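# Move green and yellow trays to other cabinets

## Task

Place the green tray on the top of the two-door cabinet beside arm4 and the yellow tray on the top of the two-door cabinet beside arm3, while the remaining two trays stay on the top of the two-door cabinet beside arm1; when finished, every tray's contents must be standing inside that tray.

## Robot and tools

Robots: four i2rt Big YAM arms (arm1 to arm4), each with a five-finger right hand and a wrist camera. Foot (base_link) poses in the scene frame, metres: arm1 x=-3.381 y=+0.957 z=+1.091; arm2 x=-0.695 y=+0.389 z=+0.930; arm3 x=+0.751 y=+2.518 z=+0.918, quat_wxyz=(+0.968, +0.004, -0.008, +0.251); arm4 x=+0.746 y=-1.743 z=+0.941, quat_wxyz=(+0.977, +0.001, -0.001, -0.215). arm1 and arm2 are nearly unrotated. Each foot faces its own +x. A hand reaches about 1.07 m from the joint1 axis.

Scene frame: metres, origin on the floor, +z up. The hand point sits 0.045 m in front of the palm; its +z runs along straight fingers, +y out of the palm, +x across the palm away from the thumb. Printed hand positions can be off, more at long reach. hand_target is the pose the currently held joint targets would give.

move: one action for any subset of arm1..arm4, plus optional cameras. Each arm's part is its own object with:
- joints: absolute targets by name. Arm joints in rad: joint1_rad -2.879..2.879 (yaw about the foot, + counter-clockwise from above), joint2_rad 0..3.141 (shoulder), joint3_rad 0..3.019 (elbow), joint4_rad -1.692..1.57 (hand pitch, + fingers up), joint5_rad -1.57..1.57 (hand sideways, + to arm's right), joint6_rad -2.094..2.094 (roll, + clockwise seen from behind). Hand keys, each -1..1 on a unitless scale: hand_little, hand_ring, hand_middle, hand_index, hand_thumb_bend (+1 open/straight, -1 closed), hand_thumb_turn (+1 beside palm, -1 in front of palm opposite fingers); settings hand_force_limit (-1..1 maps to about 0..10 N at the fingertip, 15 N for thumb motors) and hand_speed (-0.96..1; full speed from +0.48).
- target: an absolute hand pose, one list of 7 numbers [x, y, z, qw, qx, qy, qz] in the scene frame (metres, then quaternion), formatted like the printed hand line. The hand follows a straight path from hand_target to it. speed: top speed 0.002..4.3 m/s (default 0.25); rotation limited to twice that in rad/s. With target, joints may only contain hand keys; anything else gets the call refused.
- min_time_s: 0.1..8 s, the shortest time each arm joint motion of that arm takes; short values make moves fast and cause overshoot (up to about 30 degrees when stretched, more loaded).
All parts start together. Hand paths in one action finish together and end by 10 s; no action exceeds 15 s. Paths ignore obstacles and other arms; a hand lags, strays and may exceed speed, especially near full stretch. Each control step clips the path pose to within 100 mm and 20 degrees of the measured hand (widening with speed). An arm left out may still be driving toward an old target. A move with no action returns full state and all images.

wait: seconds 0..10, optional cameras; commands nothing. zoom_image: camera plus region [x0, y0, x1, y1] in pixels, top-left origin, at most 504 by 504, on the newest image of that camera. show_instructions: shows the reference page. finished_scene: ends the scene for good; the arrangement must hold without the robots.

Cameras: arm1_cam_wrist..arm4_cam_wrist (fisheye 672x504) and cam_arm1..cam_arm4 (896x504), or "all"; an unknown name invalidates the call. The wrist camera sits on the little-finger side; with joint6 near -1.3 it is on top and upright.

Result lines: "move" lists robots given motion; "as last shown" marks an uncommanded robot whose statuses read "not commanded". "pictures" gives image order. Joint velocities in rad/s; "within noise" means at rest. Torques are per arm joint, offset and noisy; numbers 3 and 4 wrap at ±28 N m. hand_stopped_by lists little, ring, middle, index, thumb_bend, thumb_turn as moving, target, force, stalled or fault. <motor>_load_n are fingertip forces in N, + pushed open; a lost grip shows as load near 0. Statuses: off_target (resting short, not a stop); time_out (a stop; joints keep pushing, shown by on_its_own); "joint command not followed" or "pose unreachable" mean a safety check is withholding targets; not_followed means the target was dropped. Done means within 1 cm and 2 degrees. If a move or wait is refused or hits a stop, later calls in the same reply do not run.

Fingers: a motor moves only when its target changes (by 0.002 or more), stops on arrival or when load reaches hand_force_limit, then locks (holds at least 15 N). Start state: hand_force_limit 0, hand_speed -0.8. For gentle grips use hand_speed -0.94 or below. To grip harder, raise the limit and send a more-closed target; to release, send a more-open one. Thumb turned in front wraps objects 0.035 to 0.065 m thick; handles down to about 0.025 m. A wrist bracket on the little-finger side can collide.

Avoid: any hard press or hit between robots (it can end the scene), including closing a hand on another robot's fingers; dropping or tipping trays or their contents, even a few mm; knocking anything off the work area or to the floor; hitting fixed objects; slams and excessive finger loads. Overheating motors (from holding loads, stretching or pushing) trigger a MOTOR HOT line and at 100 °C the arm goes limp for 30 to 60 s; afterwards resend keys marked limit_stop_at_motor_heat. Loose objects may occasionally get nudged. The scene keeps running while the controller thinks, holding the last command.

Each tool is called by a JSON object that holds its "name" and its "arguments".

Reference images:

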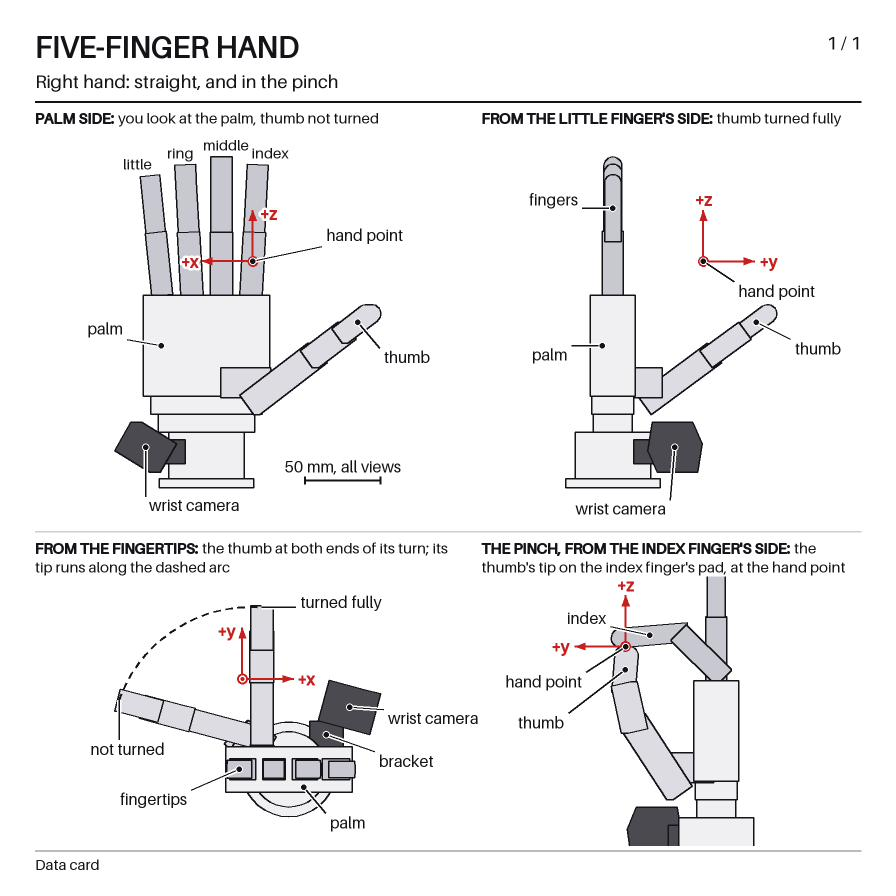

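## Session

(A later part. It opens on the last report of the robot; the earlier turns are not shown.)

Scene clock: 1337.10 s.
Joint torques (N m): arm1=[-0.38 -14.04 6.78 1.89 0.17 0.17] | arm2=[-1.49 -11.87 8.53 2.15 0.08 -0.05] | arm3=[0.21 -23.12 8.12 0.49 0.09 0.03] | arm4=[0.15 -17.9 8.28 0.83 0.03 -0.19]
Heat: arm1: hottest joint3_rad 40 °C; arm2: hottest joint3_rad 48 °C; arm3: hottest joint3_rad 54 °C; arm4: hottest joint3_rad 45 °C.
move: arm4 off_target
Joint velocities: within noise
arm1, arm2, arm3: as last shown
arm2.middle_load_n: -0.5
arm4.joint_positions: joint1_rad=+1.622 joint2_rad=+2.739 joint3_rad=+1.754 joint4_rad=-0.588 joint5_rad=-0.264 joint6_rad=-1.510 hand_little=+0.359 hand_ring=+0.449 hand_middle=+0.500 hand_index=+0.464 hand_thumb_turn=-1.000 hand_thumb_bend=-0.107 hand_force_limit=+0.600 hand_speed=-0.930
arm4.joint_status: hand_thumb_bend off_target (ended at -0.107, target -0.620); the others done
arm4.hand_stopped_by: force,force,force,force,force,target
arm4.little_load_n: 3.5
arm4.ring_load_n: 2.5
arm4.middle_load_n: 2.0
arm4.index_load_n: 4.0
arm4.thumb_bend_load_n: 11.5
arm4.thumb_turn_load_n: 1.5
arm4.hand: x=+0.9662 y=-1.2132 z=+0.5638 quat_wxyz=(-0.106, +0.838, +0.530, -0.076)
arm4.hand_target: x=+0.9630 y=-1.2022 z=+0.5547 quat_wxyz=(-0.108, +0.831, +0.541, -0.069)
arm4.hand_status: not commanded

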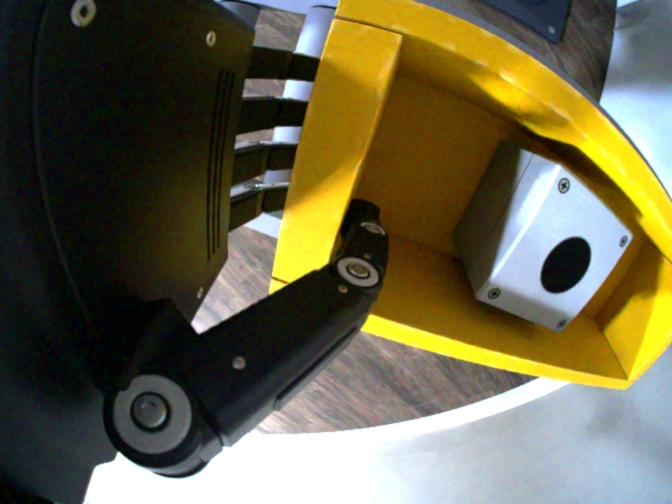

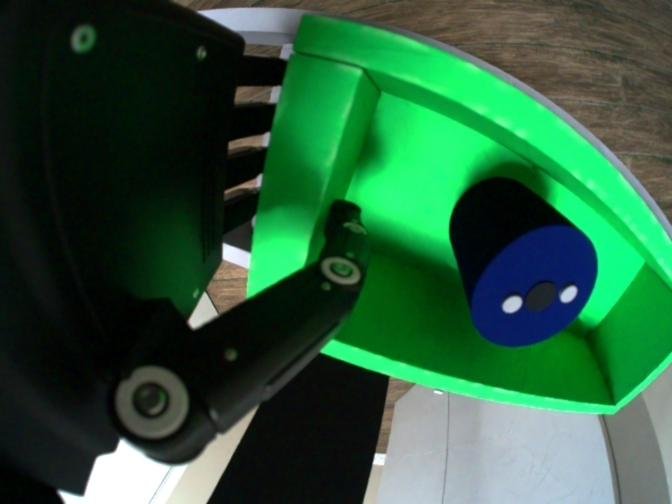

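{"name": "move", "arguments": {"arm3": {"target": [0.9855, 1.912, 0.615, -0.064, 0.477, 0.869, -0.110], "speed": 0.04}, "arm4": {"target": [0.965, -1.1975, 0.615, -0.108, 0.831, 0.541, -0.069], "speed": 0.04}, "cameras": ["arm3_cam_wrist", "arm4_cam_wrist"]}}

Scene clock: 1341.33 s.
Joint torques (N m): arm1=[-0.38 -14.04 6.76 1.91 0.18 0.18] | arm2=[-0.97 -11.28 8.73 2.04 0.06 -0.04] | arm3=[0.32 -30.62 5.89 -0.55 -0.13 0.04] | arm4=[-0.26 -23.36 5.48 -0.38 0.08 -0.2]
Heat: arm1: hottest joint3_rad 40 °C; arm2: hottest joint3_rad 48 °C; arm3: hottest joint3_rad 53 °C; arm4: hottest joint3_rad 45 °C.
move: arm3 off_target; arm4 off_target
Joint velocities: within noise
arm1, arm2: as last shown
arm2.middle_load_n: 0.0
arm3.joint_positions: joint1_rad=-1.735 joint2_rad=+2.643 joint3_rad=+1.691 joint4_rad=-0.608 joint5_rad=+0.275 joint6_rad=+1.358 hand_little=+0.366 hand_ring=+0.449 hand_middle=+0.494 hand_index=+0.457 hand_thumb_turn=-1.000 hand_thumb_bend=+0.006 hand_force_limit=+0.600 hand_speed=-0.930
arm3.joint_status: not commanded
arm3.hand_stopped_by: force,force,force,force,force,target
arm3.little_load_n: 0.0
arm3.ring_load_n: 1.0
arm3.middle_load_n: 4.0
arm3.index_load_n: 8.0
arm3.thumb_bend_load_n: 16.0
arm3.thumb_turn_load_n: 1.5
arm3.hand: x=+0.9754 y=+1.9329 z=+0.5764 quat_wxyz=(+0.083, -0.482, -0.866, +0.099)
arm3.hand_target: x=+0.9826 y=+1.9093 z=+0.6142 quat_wxyz=(+0.063, -0.484, -0.866, +0.111)
arm3.hand_status: off_target (0.045 m and 2.7 deg from the pose sent, 0.052 m and 0.8 deg at the start)
arm4.joint_positions: joint1_rad=+1.628 joint2_rad=+2.686 joint3_rad=+1.726 joint4_rad=-0.619 joint5_rad=-0.267 joint6_rad=-1.513 hand_little=+0.359 hand_ring=+0.449 hand_middle=+0.500 hand_index=+0.464 hand_thumb_turn=-1.000 hand_thumb_bend=-0.107 hand_force_limit=+0.600 hand_speed=-0.930
arm4.joint_status: not commanded
arm4.hand_stopped_by: force,force,force,force,force,target
arm4.little_load_n: 2.5
arm4.ring_load_n: 2.0
arm4.middle_load_n: 2.0
arm4.index_load_n: 4.5
arm4.thumb_bend_load_n: 13.0
arm4.thumb_turn_load_n: 2.5
arm4.hand: x=+0.9631 y=-1.2099 z=+0.5896 quat_wxyz=(-0.106, +0.836, +0.533, -0.079)
arm4.hand_target: x=+0.9616 y=-1.1961 z=+0.6133 quat_wxyz=(-0.108, +0.829, +0.544, -0.070)
arm4.hand_status: off_target (0.028 m and 1.6 deg from the pose sent, 0.054 m and 1.7 deg at the start)

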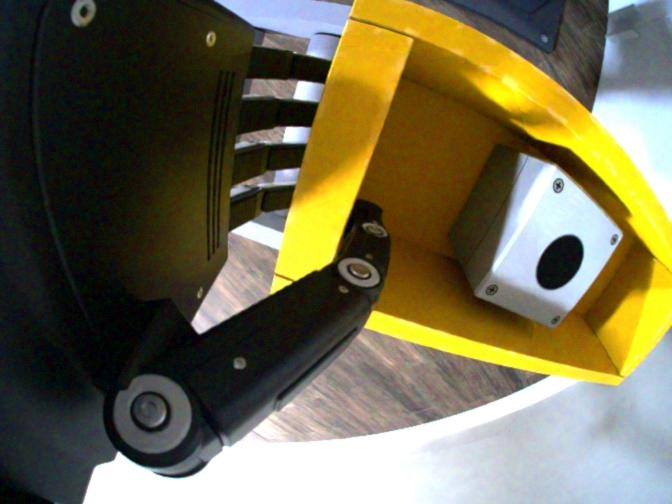

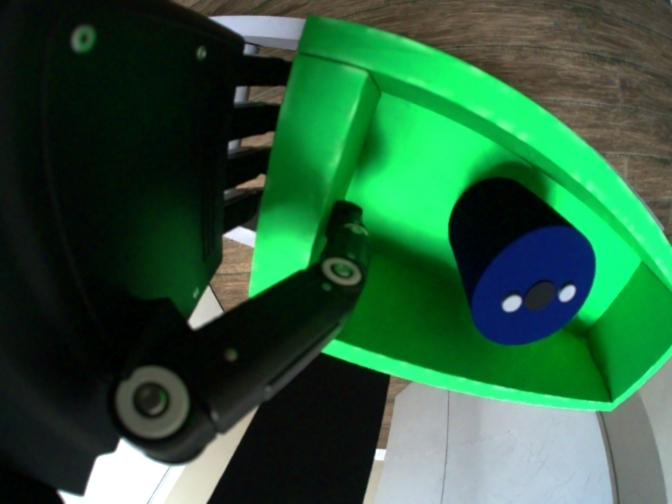

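{"name": "move", "arguments": {"arm3": {"target": [0.9855, 1.906, 0.65, -0.062, 0.484, 0.866, -0.110], "speed": 0.04}, "arm4": {"target": [0.965, -1.194, 0.66, -0.108, 0.831, 0.541, -0.069], "speed": 0.04}, "cameras": ["arm3_cam_wrist", "arm4_cam_wrist"]}}

Scene clock: 1345.53 s.
Joint torques (N m): arm1=[-0.38 -14.04 6.78 1.89 0.17 0.17] | arm2=[-1.49 -10.93 8.59 2.18 0.07 -0.05] | arm3=[0.5 -31.09 6.43 -0.61 -0.33 0.06] | arm4=[-0.44 -23.24 5.87 -0.36 0.1 -0.14]
Heat: arm1: hottest joint3_rad 40 °C; arm2: hottest joint3_rad 48 °C; arm3: hottest joint3_rad 53 °C; arm4: hottest joint3_rad 44 °C.
move: arm3 off_target; arm4 off_target
Joint velocities: within noise
arm1, arm2: as last shown
arm3.joint_positions: joint1_rad=-1.735 joint2_rad=+2.586 joint3_rad=+1.671 joint4_rad=-0.652 joint5_rad=+0.276 joint6_rad=+1.358 hand_little=+0.366 hand_ring=+0.449 hand_middle=+0.494 hand_index=+0.457 hand_thumb_turn=-1.000 hand_thumb_bend=+0.007 hand_force_limit=+0.600 hand_speed=-0.930
arm3.joint_status: not commanded
arm3.hand_stopped_by: force,force,force,force,force,target
arm3.little_load_n: 0.0
arm3.ring_load_n: 3.0
arm3.middle_load_n: 6.0
arm3.index_load_n: 8.5
arm3.thumb_bend_load_n: 19.5
arm3.thumb_turn_load_n: 1.5
arm3.hand: x=+0.9754 y=+1.9309 z=+0.6051 quat_wxyz=(+0.087, -0.482, -0.867, +0.097)
arm3.hand_target: x=+0.9854 y=+1.9058 z=+0.6477 quat_wxyz=(+0.062, -0.484, -0.866, +0.110)
arm3.hand_status: off_target (0.052 m and 3.2 deg from the pose sent, 0.079 m and 2.8 deg at the start)
arm4.joint_positions: joint1_rad=+1.628 joint2_rad=+2.600 joint3_rad=+1.690 joint4_rad=-0.674 joint5_rad=-0.267 joint6_rad=-1.513 hand_little=+0.359 hand_ring=+0.449 hand_middle=+0.500 hand_index=+0.464 hand_thumb_turn=-1.000 hand_thumb_bend=-0.107 hand_force_limit=+0.600 hand_speed=-0.930
arm4.joint_status: not commanded
arm4.hand_stopped_by: force,force,force,force,force,target
arm4.little_load_n: 2.5
arm4.ring_load_n: 2.0
arm4.middle_load_n: 2.0
arm4.index_load_n: 4.5
arm4.thumb_bend_load_n: 13.0
arm4.thumb_turn_load_n: 2.0
arm4.hand: x=+0.9640 y=-1.2072 z=+0.6323 quat_wxyz=(-0.104, +0.836, +0.533, -0.082)
arm4.hand_target: x=+0.9650 y=-1.1939 z=+0.6586 quat_wxyz=(-0.108, +0.831, +0.541, -0.069)
arm4.hand_status: off_target (0.031 m and 1.8 deg from the pose sent, 0.072 m and 1.6 deg at the start)

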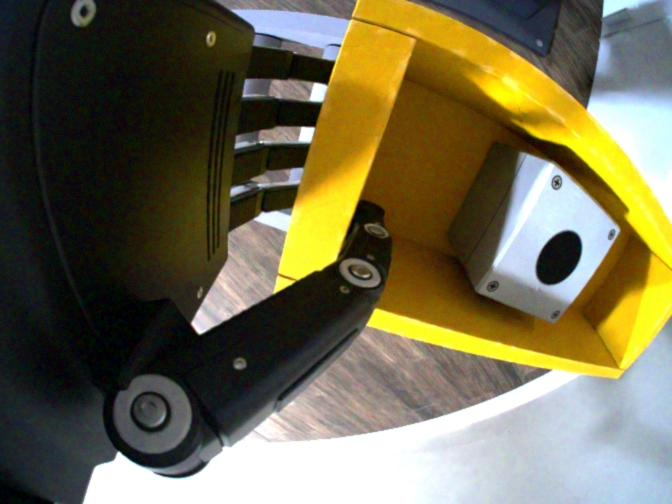

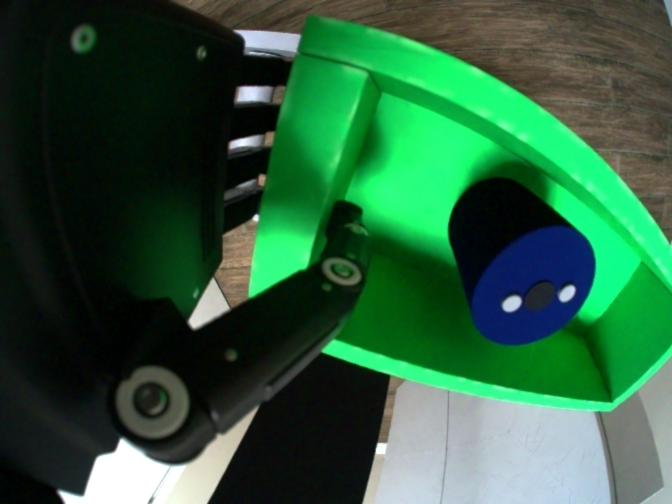

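{"name": "wait", "arguments": {"seconds": 0.1, "cameras": ["cam_arm3", "cam_arm4"]}}

Scene clock: 1346.43 s.
Joint torques (N m): arm1=[-0.5 -14.15 6.78 1.89 0.18 0.17] | arm2=[-0.73 -11.05 8.84 2.29 0.09 -0.03] | arm3=[0.56 -31.09 6.42 -0.59 -0.33 0.06] | arm4=[-0.32 -23.41 5.87 -0.39 0.09 -0.13]
Heat: arm1: hottest joint3_rad 40 °C; arm2: hottest joint3_rad 48 °C; arm3: hottest joint3_rad 53 °C; arm4: hottest joint3_rad 44 °C.
Joint velocities: within noise
arm1.joint_positions: joint1_rad=+1.337 joint2_rad=+1.607 joint3_rad=+1.008 joint4_rad=-0.618 joint5_rad=+0.227 joint6_rad=+1.291 hand_little=+0.800 hand_ring=+0.800 hand_middle=+0.800 hand_index=+0.800 hand_thumb_turn=-1.000 hand_thumb_bend=+1.000 hand_force_limit=+0.600 hand_speed=-0.800
arm1.joint_status: not commanded
arm1.hand_stopped_by: target,target,target,target,target,target
arm1.little_load_n: 0.0
arm1.ring_load_n: 0.0
arm1.middle_load_n: 0.0
arm1.index_load_n: 0.0
arm1.thumb_bend_load_n: 0.0
arm1.thumb_turn_load_n: 0.0
arm1.hand: x=-3.4900 y=+0.4410 z=+1.1247 quat_wxyz=(-0.013, +0.694, +0.689, -0.207)
arm1.hand_target: x=-3.4956 y=+0.4398 z=+1.1273 quat_wxyz=(-0.009, +0.702, +0.678, -0.215)
arm1.hand_status: not commanded
arm2.joint_positions: joint1_rad=+0.888 joint2_rad=+1.460 joint3_rad=+0.800 joint4_rad=-0.325 joint5_rad=+0.254 joint6_rad=+1.387 hand_little=+0.800 hand_ring=+0.800 hand_middle=+0.800 hand_index=+0.800 hand_thumb_turn=-1.000 hand_thumb_bend=+1.000 hand_force_limit=+0.600 hand_speed=-0.600
arm2.joint_status: not commanded
arm2.hand_stopped_by: target,target,target,target,target,target
arm2.little_load_n: 0.0
arm2.ring_load_n: 0.0
arm2.middle_load_n: 0.0
arm2.index_load_n: 0.0
arm2.thumb_bend_load_n: 0.0
arm2.thumb_turn_load_n: 0.0
arm2.hand: x=-1.0465 y=+0.0058 z=+0.9827 quat_wxyz=(-0.033, +0.854, +0.419, -0.306)
arm2.hand_target: x=-1.0484 y=+0.0005 z=+0.9915 quat_wxyz=(-0.029, +0.848, +0.421, -0.321)
arm2.hand_status: not commanded
arm3.joint_positions: joint1_rad=-1.735 joint2_rad=+2.586 joint3_rad=+1.671 joint4_rad=-0.652 joint5_rad=+0.276 joint6_rad=+1.358 hand_little=+0.366 hand_ring=+0.449 hand_middle=+0.494 hand_index=+0.457 hand_thumb_turn=-1.000 hand_thumb_bend=+0.007 hand_force_limit=+0.600 hand_speed=-0.930
arm3.joint_status: not commanded
arm3.hand_stopped_by: force,force,force,force,force,target
arm3.little_load_n: 0.0
arm3.ring_load_n: 2.5
arm3.middle_load_n: 5.5
arm3.index_load_n: 8.5
arm3.thumb_bend_load_n: 19.5
arm3.thumb_turn_load_n: 1.5
arm3.hand: x=+0.9754 y=+1.9309 z=+0.6051 quat_wxyz=(+0.087, -0.482, -0.867, +0.097)
arm3.hand_target: x=+0.9854 y=+1.9058 z=+0.6477 quat_wxyz=(+0.062, -0.484, -0.866, +0.110)
arm3.hand_status: off_target (0.052 m and 3.2 deg from the pose sent, 0.079 m and 2.8 deg at the start)
arm4.joint_positions: joint1_rad=+1.628 joint2_rad=+2.600 joint3_rad=+1.690 joint4_rad=-0.674 joint5_rad=-0.267 joint6_rad=-1.513 hand_little=+0.359 hand_ring=+0.449 hand_middle=+0.500 hand_index=+0.464 hand_thumb_turn=-1.000 hand_thumb_bend=-0.107 hand_force_limit=+0.600 hand_speed=-0.930
arm4.joint_status: not commanded
arm4.hand_stopped_by: force,force,force,force,force,target
arm4.little_load_n: 2.5
arm4.ring_load_n: 2.0
arm4.middle_load_n: 2.0
arm4.index_load_n: 4.5
arm4.thumb_bend_load_n: 13.0
arm4.thumb_turn_load_n: 2.5
arm4.hand: x=+0.9640 y=-1.2072 z=+0.6323 quat_wxyz=(-0.104, +0.836, +0.533, -0.082)
arm4.hand_target: x=+0.9650 y=-1.1939 z=+0.6586 quat_wxyz=(-0.108, +0.831, +0.541, -0.069)
arm4.hand_status: off_target (0.031 m and 1.8 deg from the pose sent, 0.072 m and 1.6 deg at the start)
wait: 0.10 s; at rest from the start

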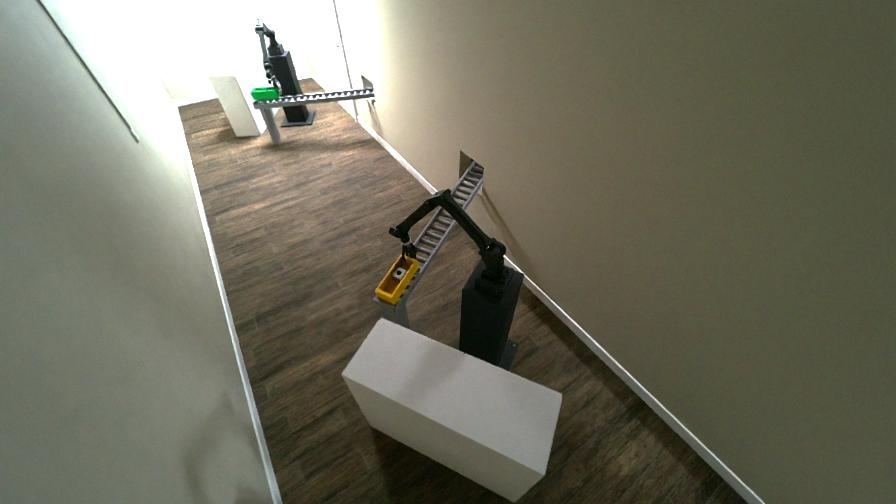

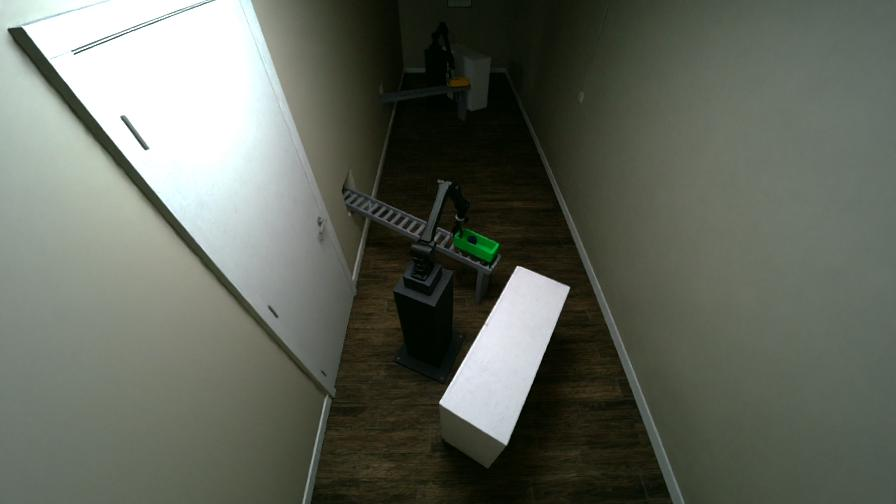

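{"name": "zoom_image", "arguments": {"camera": "cam_arm3", "region": [340, 170, 540, 330]}}

{"name": "zoom_image", "arguments": {"camera": "cam_arm4", "region": [380, 170, 580, 330]}}

Scaled by 2.520 from the camera's image (finer frame: 1280x720).

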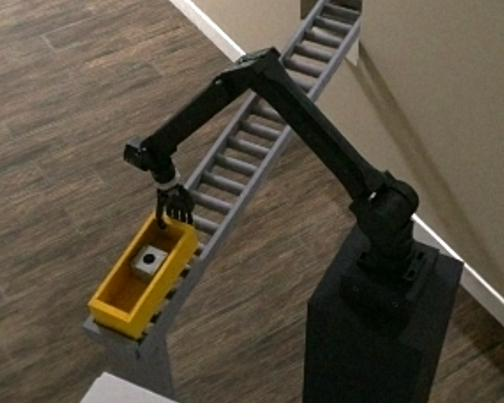

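Scaled by 2.520 from the camera's image (finer frame: 1280x720).

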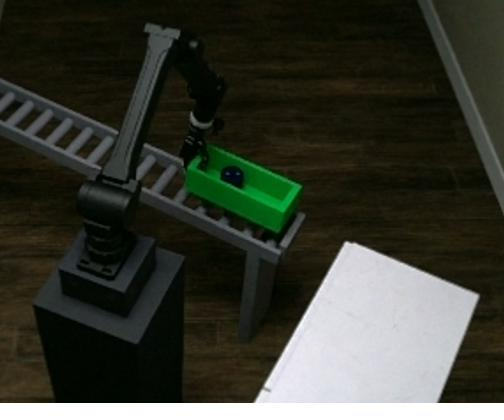

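{"name": "move", "arguments": {"arm3": {"target": [0.990, 1.893, 0.68, -0.062, 0.484, 0.866, -0.110], "speed": 0.04}, "arm4": {"target": [0.965, -1.194, 0.72, -0.108, 0.831, 0.541, -0.069], "speed": 0.05}, "cameras": ["arm3_cam_wrist", "arm4_cam_wrist", "cam_arm3"]}}

Scene clock: 1351.43 s.
Joint torques (N m): arm1=[-0.44 -14.15 6.78 1.91 0.18 0.18] | arm2=[-1.32 -11.22 8.65 2.29 0.09 -0.08] | arm3=[0.67 -31.33 9.06 -0.66 -0.32 0.06] | arm4=[-0.79 -23.06 6.45 -0.35 0.14 -0.16]
Heat: arm1: hottest joint3_rad 40 °C; arm2: hottest joint3_rad 48 °C; arm3: hottest joint3_rad 53 °C; arm4: hottest joint3_rad 44 °C.
move: arm3 off_target; arm4 off_target
Joint velocities: within noise
arm1, arm2: as last shown
arm2.little_load_n: -0.5
arm3.joint_positions: joint1_rad=-1.735 joint2_rad=+2.549 joint3_rad=+1.671 joint4_rad=-0.711 joint5_rad=+0.276 joint6_rad=+1.358 hand_little=+0.366 hand_ring=+0.449 hand_middle=+0.494 hand_index=+0.457 hand_thumb_turn=-1.000 hand_thumb_bend=+0.007 hand_force_limit=+0.600 hand_speed=-0.930
arm3.joint_status: not commanded
arm3.hand_stopped_by: force,force,force,force,force,target
arm3.little_load_n: 0.0
arm3.ring_load_n: 2.5
arm3.middle_load_n: 5.5
arm3.index_load_n: 8.5
arm3.thumb_bend_load_n: 19.0
arm3.thumb_turn_load_n: 2.0
arm3.hand: x=+0.9749 y=+1.9311 z=+0.6266 quat_wxyz=(+0.095, -0.480, -0.867, +0.090)
arm3.hand_target: x=+0.9901 y=+1.8915 z=+0.6794 quat_wxyz=(+0.058, -0.484, -0.866, +0.113)
arm3.hand_status: off_target (0.067 m and 4.4 deg from the pose sent, 0.085 m and 3.2 deg at the start)
arm4.joint_positions: joint1_rad=+1.628 joint2_rad=+2.478 joint3_rad=+1.645 joint4_rad=-0.749 joint5_rad=-0.267 joint6_rad=-1.513 hand_little=+0.359 hand_ring=+0.449 hand_middle=+0.500 hand_index=+0.464 hand_thumb_turn=-1.000 hand_thumb_bend=-0.107 hand_force_limit=+0.600 hand_speed=-0.930
arm4.joint_status: not commanded
arm4.hand_stopped_by: force,force,force,force,force,target
arm4.little_load_n: 2.5
arm4.ring_load_n: 2.0
arm4.middle_load_n: 2.0
arm4.index_load_n: 4.5
arm4.thumb_bend_load_n: 13.0
arm4.thumb_turn_load_n: 2.0
arm4.hand: x=+0.9652 y=-1.2040 z=+0.6936 quat_wxyz=(-0.105, +0.836, +0.533, -0.081)
arm4.hand_target: x=+0.9653 y=-1.1934 z=+0.7190 quat_wxyz=(-0.108, +0.831, +0.541, -0.069)
arm4.hand_status: off_target (0.028 m and 1.8 deg from the pose sent, 0.089 m and 1.8 deg at the start)

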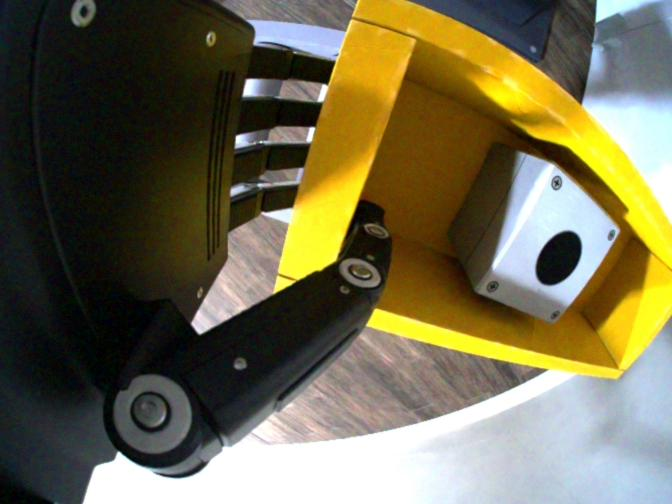

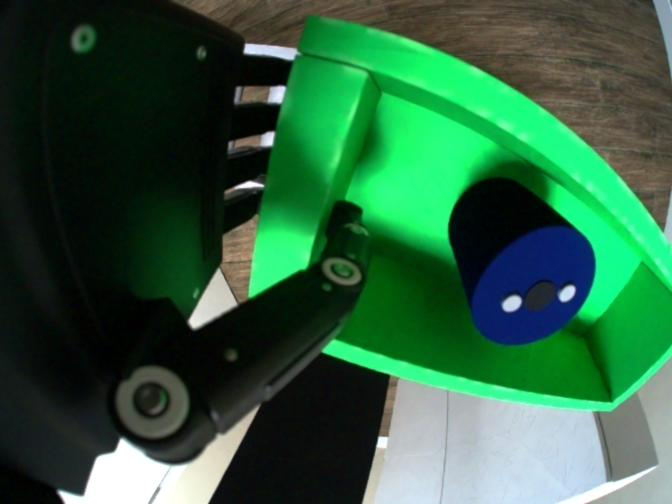

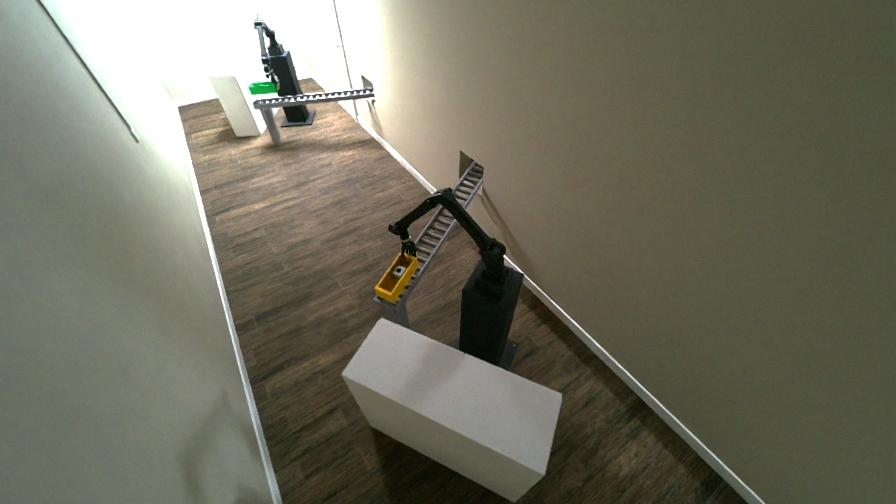

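{"name": "move", "arguments": {"arm3": {"target": [0.980, 1.905, 0.85, -0.0284, 0.4808, 0.8676, -0.1238], "speed": 0.07}, "arm4": {"target": [0.965, -1.194, 0.92, -0.108, 0.831, 0.541, -0.069], "speed": 0.08}, "cameras": ["arm3_cam_wrist", "arm4_cam_wrist"]}}

Scene clock: 1366.60 s.
Joint torques (N m): arm1=[-0.44 -14.1 6.76 1.92 0.18 0.17] | arm2=[-1.26 -10.99 8.61 2.25 0.1 -0.08] | arm3=[-0.03 -28.98 8.76 -0.51 -0.74 0.02] | arm4=[-0.91 -21.6 11.96 -0.43 0.11 -0.12]
Heat: arm1: hottest joint3_rad 40 °C; arm2: hottest joint3_rad 48 °C; arm3: hottest joint3_rad 53 °C; arm4: hottest joint3_rad 43 °C.
move: arm3 off_target; arm4 off_target
Joint velocities: within noise
arm1, arm2: as last shown
arm2.little_load_n: 0.0
arm3.joint_positions: joint1_rad=-1.741 joint2_rad=+2.198 joint3_rad=+1.555 joint4_rad=-0.863 joint5_rad=+0.261 joint6_rad=+1.322 hand_little=+0.367 hand_ring=+0.449 hand_middle=+0.494 hand_index=+0.457 hand_thumb_turn=-1.000 hand_thumb_bend=+0.007 hand_force_limit=+0.600 hand_speed=-0.930
arm3.joint_status: not commanded
arm3.hand_stopped_by: force,force,force,force,force,target
arm3.little_load_n: 0.5
arm3.ring_load_n: 3.0
arm3.middle_load_n: 6.0
arm3.index_load_n: 8.5
arm3.thumb_bend_load_n: 19.5
arm3.thumb_turn_load_n: 1.0
arm3.hand: x=+0.9750 y=+1.9219 z=+0.8049 quat_wxyz=(+0.061, -0.473, -0.872, +0.110)
arm3.hand_target: x=+0.9784 y=+1.9070 z=+0.8472 quat_wxyz=(+0.034, -0.476, -0.871, +0.120)
arm3.hand_status: off_target (0.048 m and 4.2 deg from the pose sent, 0.225 m and 8.5 deg at the start)
arm4.joint_positions: joint1_rad=+1.628 joint2_rad=+2.164 joint3_rad=+1.628 joint4_rad=-1.084 joint5_rad=-0.267 joint6_rad=-1.513 hand_little=+0.359 hand_ring=+0.449 hand_middle=+0.500 hand_index=+0.464 hand_thumb_turn=-1.000 hand_thumb_bend=-0.107 hand_force_limit=+0.600 hand_speed=-0.930
arm4.joint_status: not commanded
arm4.hand_stopped_by: force,force,force,force,force,target
arm4.little_load_n: 3.0
arm4.ring_load_n: 2.0
arm4.middle_load_n: 1.5
arm4.index_load_n: 4.0
arm4.thumb_bend_load_n: 13.0
arm4.thumb_turn_load_n: 2.5
arm4.hand: x=+0.9607 y=-1.2144 z=+0.8793 quat_wxyz=(-0.094, +0.837, +0.531, -0.096)
arm4.hand_target: x=+0.9666 y=-1.1896 z=+0.9185 quat_wxyz=(-0.112, +0.831, +0.542, -0.064)
arm4.hand_status: off_target (0.046 m and 3.7 deg from the pose sent, 0.227 m and 1.8 deg at the start)

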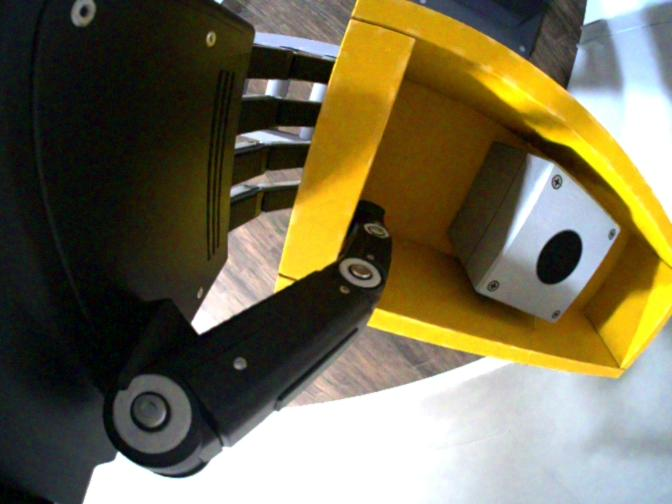

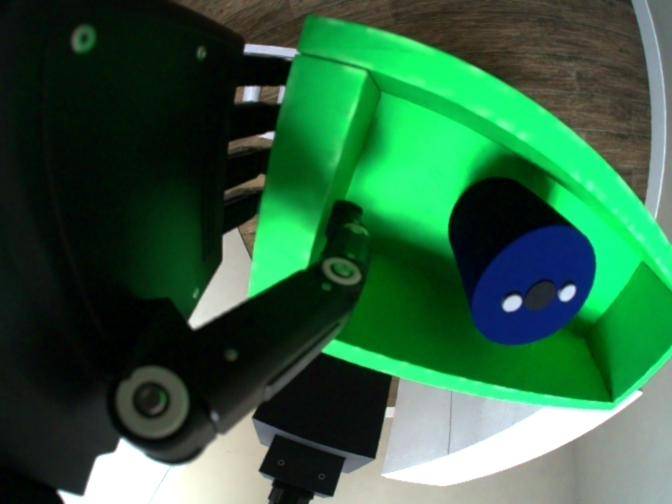

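{"name": "move", "arguments": {"arm3": {"target": [0.978, 1.910, 1.13, -0.0284, 0.4808, 0.8676, -0.1238], "speed": 0.1}, "arm4": {"target": [0.965, -1.194, 1.13, -0.1190, 0.8345, 0.5373, -0.0406], "speed": 0.1}, "cameras": ["arm3_cam_wrist", "arm4_cam_wrist", "cam_arm3", "cam_arm4"]}}

Scene clock: 1376.63 s.
Joint torques (N m): arm1=[-0.44 -14.04 6.79 1.89 0.17 0.17] | arm2=[-0.15 -11.4 8.62 2.18 0.1 -0.03] | arm3=[0.56 -27.4 15.56 -0.58 -0.74 0.2] | arm4=[-0.21 -20.89 15.57 -0.51 0.5 0.01]
Heat: arm1: hottest joint3_rad 40 °C; arm2: hottest joint3_rad 48 °C; arm3: hottest joint3_rad 54 °C; arm4: hottest joint3_rad 45 °C.
move: arm3 off_target; arm4 off_target
Joint velocities: within noise
arm1, arm2: as last shown
arm1.index_load_n: 0.5
arm3.joint_positions: joint1_rad=-1.741 joint2_rad=+1.973 joint3_rad=+1.905 joint4_rad=-1.485 joint5_rad=+0.261 joint6_rad=+1.333 hand_little=+0.367 hand_ring=+0.449 hand_middle=+0.494 hand_index=+0.457 hand_thumb_turn=-1.000 hand_thumb_bend=+0.007 hand_force_limit=+0.600 hand_speed=-0.930
arm3.joint_status: not commanded
arm3.hand_stopped_by: force,force,force,force,force,target
arm3.little_load_n: 0.5
arm3.ring_load_n: 2.5
arm3.middle_load_n: 6.0
arm3.index_load_n: 8.5
arm3.thumb_bend_load_n: 19.5
arm3.thumb_turn_load_n: 1.5
arm3.hand: x=+0.9704 y=+1.9225 z=+1.0621 quat_wxyz=(+0.078, -0.475, -0.871, +0.094)
arm3.hand_target: x=+0.9777 y=+1.9094 z=+1.1281 quat_wxyz=(+0.028, -0.485, -0.865, +0.124)
arm3.hand_status: off_target (0.069 m and 6.7 deg from the pose sent, 0.325 m and 4.2 deg at the start)
arm4.joint_positions: joint1_rad=+1.628 joint2_rad=+1.989 joint3_rad=+1.886 joint4_rad=-1.507 joint5_rad=-0.261 joint6_rad=-1.513 hand_little=+0.359 hand_ring=+0.449 hand_middle=+0.500 hand_index=+0.464 hand_thumb_turn=-1.000 hand_thumb_bend=-0.107 hand_force_limit=+0.600 hand_speed=-0.930
arm4.joint_status: not commanded
arm4.hand_stopped_by: force,force,force,force,force,target
arm4.little_load_n: 3.0
arm4.ring_load_n: 2.0
arm4.middle_load_n: 1.5
arm4.index_load_n: 4.0
arm4.thumb_bend_load_n: 13.0
arm4.thumb_turn_load_n: 2.5
arm4.hand: x=+0.9619 y=-1.2135 z=+1.0770 quat_wxyz=(-0.094, +0.837, +0.532, -0.090)
arm4.hand_target: x=+0.9642 y=-1.1964 z=+1.1291 quat_wxyz=(-0.116, +0.835, +0.537, -0.045)
arm4.hand_status: off_target (0.057 m and 6.4 deg from the pose sent, 0.252 m and 7.0 deg at the start)

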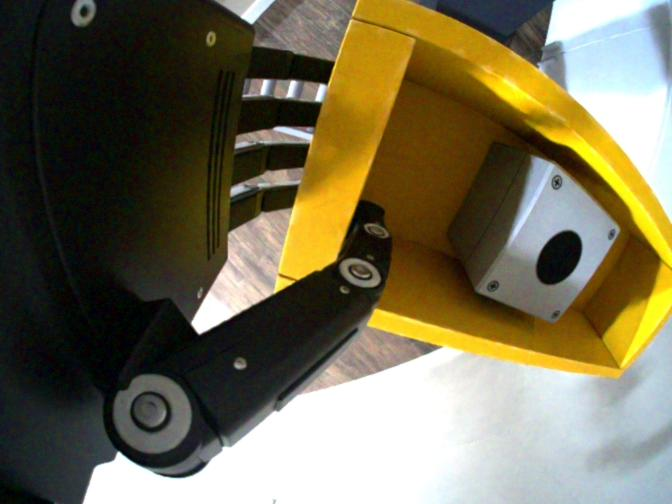

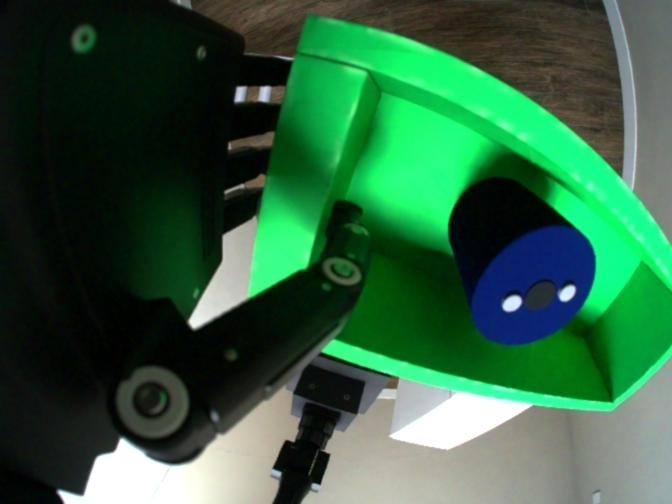

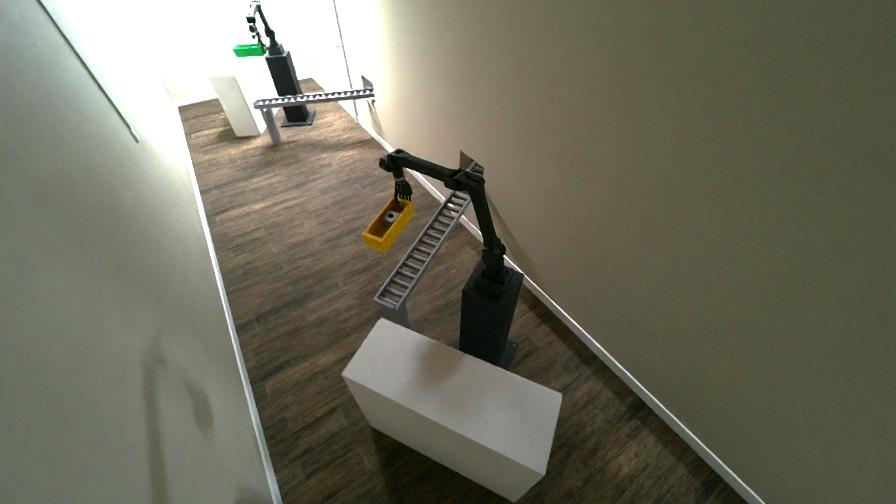

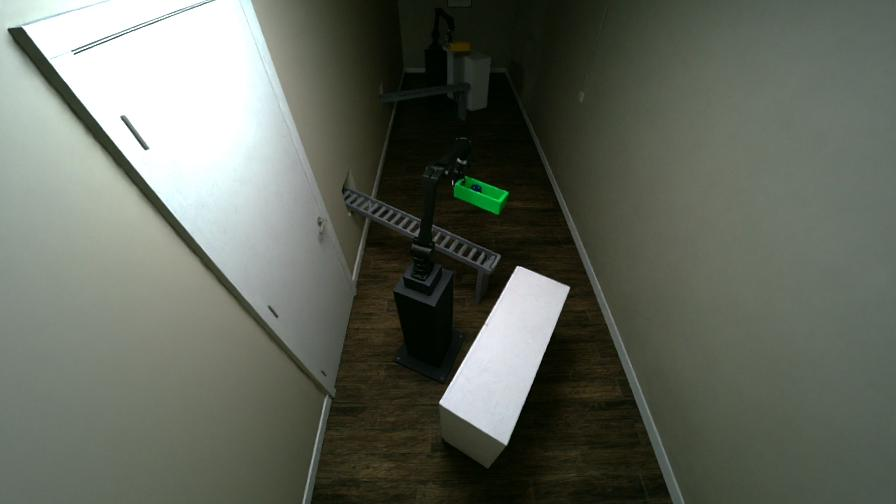

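{"name": "move", "arguments": {"arm3": {"target": [0.978, 1.910, 1.165, -0.0284, 0.4808, 0.8676, -0.1238], "speed": 0.06}, "arm4": {"target": [0.964, -1.197, 1.15, -0.1190, 0.8345, 0.5373, -0.0406], "speed": 0.06}}}

{"name": "move", "arguments": {"arm3": {"joints": {"joint1_rad": -1.0}, "min_time_s": 4.5}, "arm4": {"joints": {"joint1_rad": 0.9}, "min_time_s": 4.5}, "cameras": ["arm3_cam_wrist", "arm4_cam_wrist", "cam_arm3", "cam_arm4"]}}

Scene clock: 1382.70 s.
Joint torques (N m): arm1=[-0.44 -14.15 6.78 1.89 0.18 0.17] | arm2=[-0.79 -10.99 8.55 2.3 0.07 -0.05] | arm3=[0.62 -27.05 15.65 -0.57 -0.74 0.09] | arm4=[-0.97 -21.13 15.83 -0.31 0.46 0]
Heat: arm1: hottest joint3_rad 40 °C; arm2: hottest joint3_rad 48 °C; arm3: hottest joint3_rad 58 °C; arm4: hottest joint3_rad 47 °C.
move: arm3 off_target; arm4 off_target
Joint velocities: within noise
arm1, arm2: as last shown
arm1.middle_load_n: -0.5
arm1.index_load_n: 0.0
arm3.joint_positions: joint1_rad=-1.741 joint2_rad=+1.973 joint3_rad=+2.003 joint4_rad=-1.579 joint5_rad=+0.259 joint6_rad=+1.333 hand_little=+0.366 hand_ring=+0.449 hand_middle=+0.494 hand_index=+0.457 hand_thumb_turn=-1.000 hand_thumb_bend=+0.007 hand_force_limit=+0.600 hand_speed=-0.930
arm3.joint_status: not commanded
arm3.hand_stopped_by: force,force,force,force,force,target
arm3.little_load_n: 0.5
arm3.ring_load_n: 3.0
arm3.middle_load_n: 5.5
arm3.index_load_n: 8.5
arm3.thumb_bend_load_n: 19.5
arm3.thumb_turn_load_n: 1.5
arm3.hand: x=+0.9709 y=+1.9203 z=+1.0997 quat_wxyz=(+0.076, -0.475, -0.871, +0.095)
arm3.hand_target: x=+0.9772 y=+1.9121 z=+1.1637 quat_wxyz=(+0.027, -0.481, -0.868, +0.124)
arm3.hand_status: off_target (0.066 m and 6.4 deg from the pose sent, 0.104 m and 6.7 deg at the start)
arm4.joint_positions: joint1_rad=+1.628 joint2_rad=+1.975 joint3_rad=+1.909 joint4_rad=-1.538 joint5_rad=-0.261 joint6_rad=-1.513 hand_little=+0.359 hand_ring=+0.449 hand_middle=+0.500 hand_index=+0.464 hand_thumb_turn=-1.000 hand_thumb_bend=-0.107 hand_force_limit=+0.600 hand_speed=-0.930
arm4.joint_status: not commanded
arm4.hand_stopped_by: force,force,force,force,force,target
arm4.little_load_n: 3.0
arm4.ring_load_n: 2.0
arm4.middle_load_n: 1.5
arm4.index_load_n: 4.0
arm4.thumb_bend_load_n: 13.0
arm4.thumb_turn_load_n: 2.0
arm4.hand: x=+0.9613 y=-1.2150 z=+1.0937 quat_wxyz=(-0.096, +0.837, +0.532, -0.088)
arm4.hand_target: x=+0.9629 y=-1.1995 z=+1.1486 quat_wxyz=(-0.120, +0.834, +0.537, -0.040)
arm4.hand_status: off_target (0.059 m and 6.0 deg from the pose sent, 0.075 m and 6.4 deg at the start)
pictures: none

Scene clock: 1387.73 s.
Joint torques (N m): arm1=[-0.44 -13.98 6.76 1.87 0.17 0.17] | arm2=[-1.2 -10.87 8.61 2.26 0.1 0] | arm3=[0.62 -26.93 15.66 -0.54 -0.64 0.1] | arm4=[-1.49 -21.07 15.77 -0.32 0.35 0.02]
Heat: arm1: hottest joint3_rad 40 °C; arm2: hottest joint3_rad 48 °C; arm3: hottest joint3_rad 58 °C; arm4: hottest joint3_rad 48 °C.
move: arm3 done; arm4 done
Joint velocities: within noise
arm1, arm2: as last shown
arm1.middle_load_n: 0.0
arm2.thumb_turn_load_n: -0.5
arm3.joint_positions: joint1_rad=-0.996 joint2_rad=+1.973 joint3_rad=+2.003 joint4_rad=-1.579 joint5_rad=+0.258 joint6_rad=+1.333 hand_little=+0.366 hand_ring=+0.449 hand_middle=+0.494 hand_index=+0.457 hand_thumb_turn=-1.000 hand_thumb_bend=+0.007 hand_force_limit=+0.600 hand_speed=-0.930
arm3.joint_status: all done
arm3.hand_stopped_by: force,force,force,force,force,target
arm3.little_load_n: 0.5
arm3.ring_load_n: 3.0
arm3.middle_load_n: 5.5
arm3.index_load_n: 8.5
arm3.thumb_bend_load_n: 19.5
arm3.thumb_turn_load_n: 1.5
arm3.hand: x=+1.3163 y=+2.2296 z=+1.1075 quat_wxyz=(+0.030, -0.126, -0.985, +0.118)
arm3.hand_target: x=+1.3261 y=+2.2289 z=+1.1716 quat_wxyz=(-0.026, -0.131, -0.983, +0.128)
arm3.hand_status: not commanded
arm4.joint_positions: joint1_rad=+0.896 joint2_rad=+1.975 joint3_rad=+1.909 joint4_rad=-1.538 joint5_rad=-0.260 joint6_rad=-1.513 hand_little=+0.359 hand_ring=+0.449 hand_middle=+0.500 hand_index=+0.464 hand_thumb_turn=-1.000 hand_thumb_bend=-0.107 hand_force_limit=+0.600 hand_speed=-0.930
arm4.joint_status: all done
arm4.hand_stopped_by: force,force,force,force,force,target
arm4.little_load_n: 2.5
arm4.ring_load_n: 2.0
arm4.middle_load_n: 2.0
arm4.index_load_n: 4.5
arm4.thumb_bend_load_n: 13.0
arm4.thumb_turn_load_n: 2.0
arm4.hand: x=+1.2594 y=-1.4948 z=+1.0940 quat_wxyz=(-0.122, +0.972, +0.198, -0.048)
arm4.hand_target: x=+1.2749 y=-1.4928 z=+1.1489 quat_wxyz=(-0.128, +0.972, +0.195, +0.006)
arm4.hand_status: not commanded

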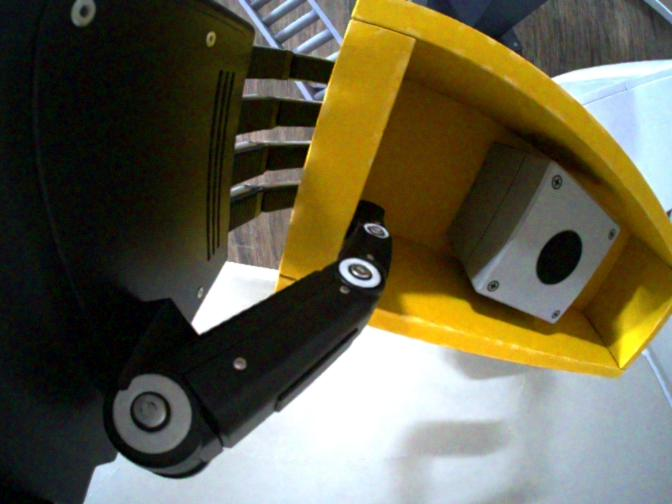

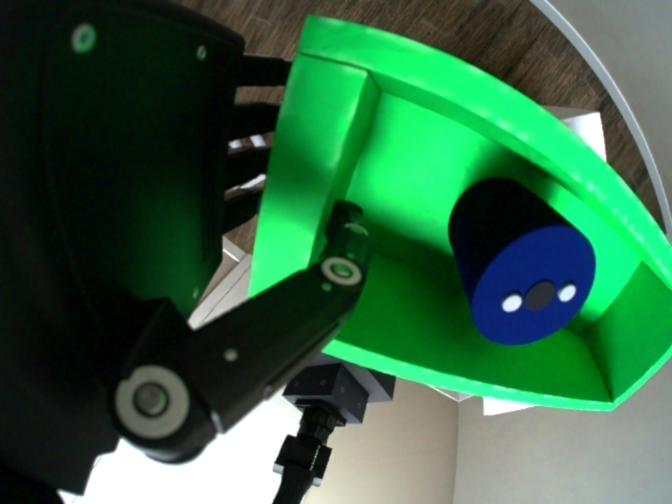

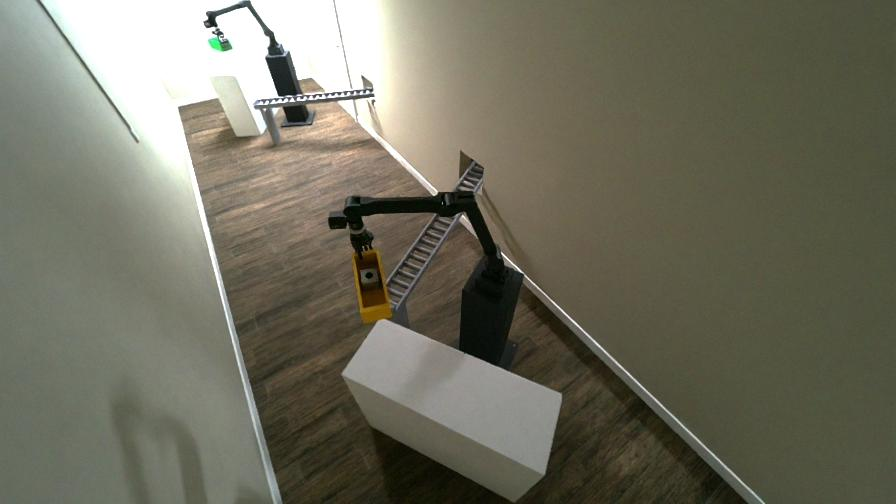

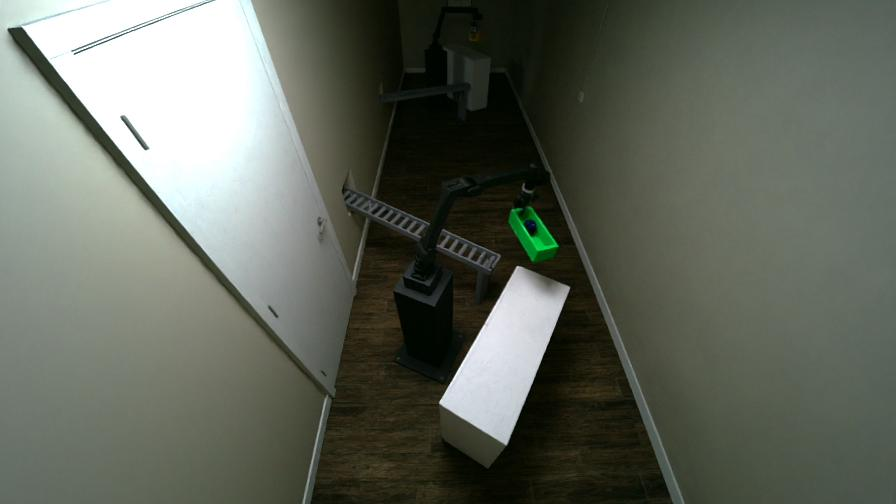

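{"name": "move", "arguments": {"arm3": {"joints": {"joint1_rad": -0.2}, "min_time_s": 5}, "arm4": {"joints": {"joint1_rad": 0.2}, "min_time_s": 4.5}, "cameras": ["arm3_cam_wrist", "arm4_cam_wrist", "cam_arm3", "cam_arm4"]}}

Scene clock: 1394.17 s.
Joint torques (N m): arm1=[-0.5 -14.04 6.78 1.89 0.18 0.17] | arm2=[-1.38 -11.58 8.66 2.11 0.07 -0.04] | arm3=[0.38 -26.75 15.66 -0.53 -0.58 0.1] | arm4=[-1.9 -20.95 15.79 -0.57 0.37 0.02]
Heat: arm1: hottest joint3_rad 40 °C; arm2: hottest joint3_rad 48 °C; arm3: hottest joint3_rad 59 °C; arm4: hottest joint3_rad 50 °C.
move: arm3 done; arm4 done
Joint velocities: within noise
arm1, arm2: as last shown
arm2.thumb_turn_load_n: 0.0
arm3.joint_positions: joint1_rad=-0.195 joint2_rad=+1.973 joint3_rad=+2.003 joint4_rad=-1.579 joint5_rad=+0.256 joint6_rad=+1.333 hand_little=+0.367 hand_ring=+0.449 hand_middle=+0.494 hand_index=+0.457 hand_thumb_turn=-1.000 hand_thumb_bend=+0.007 hand_force_limit=+0.600 hand_speed=-0.930
arm3.joint_status: all done
arm3.hand_stopped_by: force,force,force,force,force,target
arm3.little_load_n: 0.5
arm3.ring_load_n: 3.0
arm3.middle_load_n: 5.5
arm3.index_load_n: 8.0
arm3.thumb_bend_load_n: 19.5
arm3.thumb_turn_load_n: 1.5
arm3.hand: x=+1.3494 y=+2.7247 z=+1.1134 quat_wxyz=(-0.023, +0.267, -0.955, +0.124)
arm3.hand_target: x=+1.3565 y=+2.7301 z=+1.1775 quat_wxyz=(-0.078, +0.261, -0.956, +0.112)
arm3.hand_status: not commanded
arm4.joint_positions: joint1_rad=+0.203 joint2_rad=+1.975 joint3_rad=+1.909 joint4_rad=-1.538 joint5_rad=-0.260 joint6_rad=-1.513 hand_little=+0.359 hand_ring=+0.449 hand_middle=+0.500 hand_index=+0.464 hand_thumb_turn=-1.000 hand_thumb_bend=-0.107 hand_force_limit=+0.600 hand_speed=-0.930
arm4.joint_status: all done
arm4.hand_stopped_by: force,force,force,force,force,target
arm4.little_load_n: 3.0
arm4.ring_load_n: 2.0
arm4.middle_load_n: 2.0
arm4.index_load_n: 4.0
arm4.thumb_bend_load_n: 13.0
arm4.thumb_turn_load_n: 2.0
arm4.hand: x=+1.2997 y=-1.8808 z=+1.0932 quat_wxyz=(-0.132, +0.981, -0.144, -0.004)
arm4.hand_target: x=+1.3127 y=-1.8904 z=+1.1482 quat_wxyz=(-0.119, +0.981, -0.148, +0.049)
arm4.hand_status: not commanded

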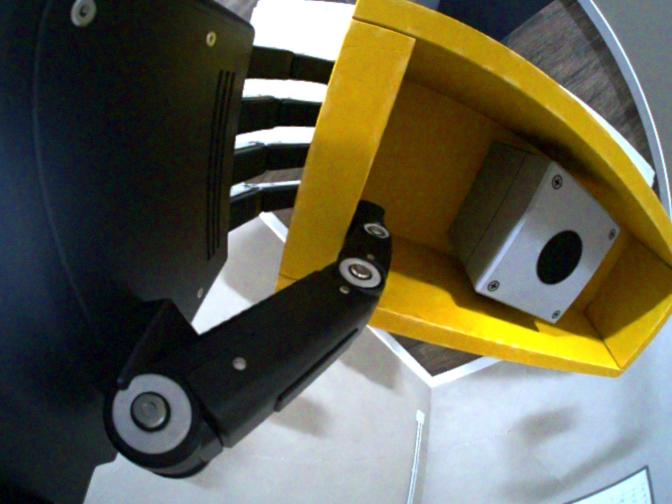

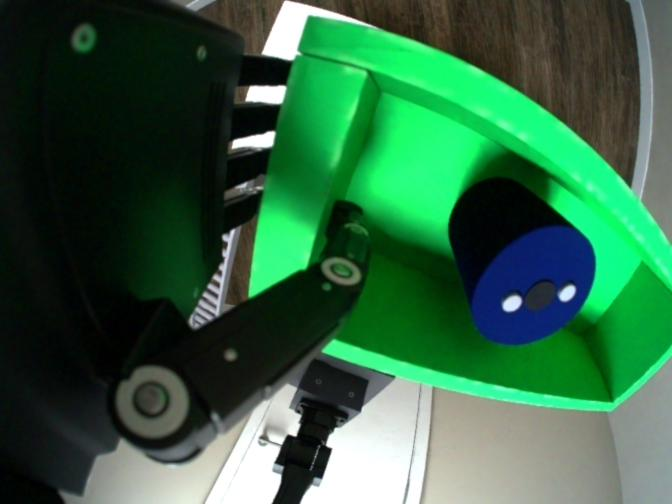

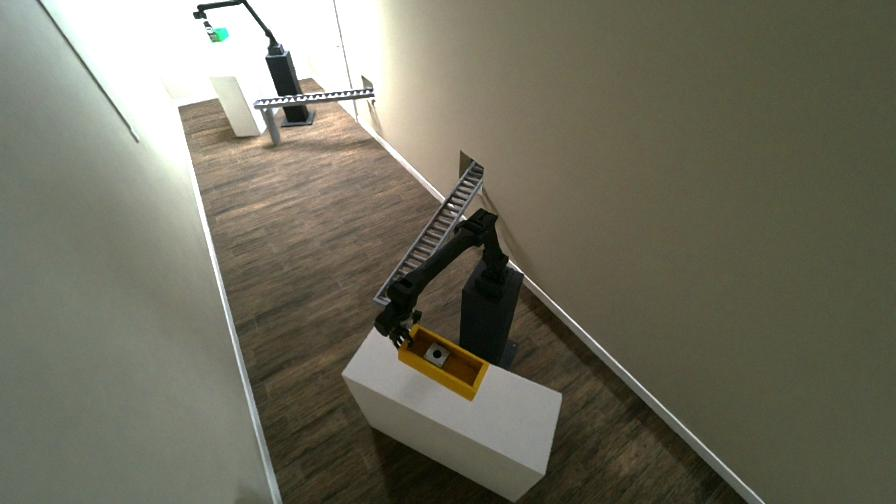

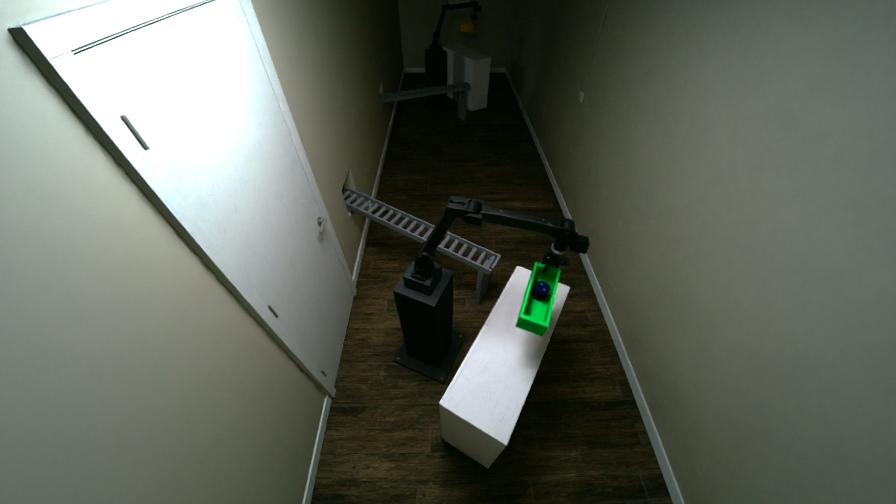

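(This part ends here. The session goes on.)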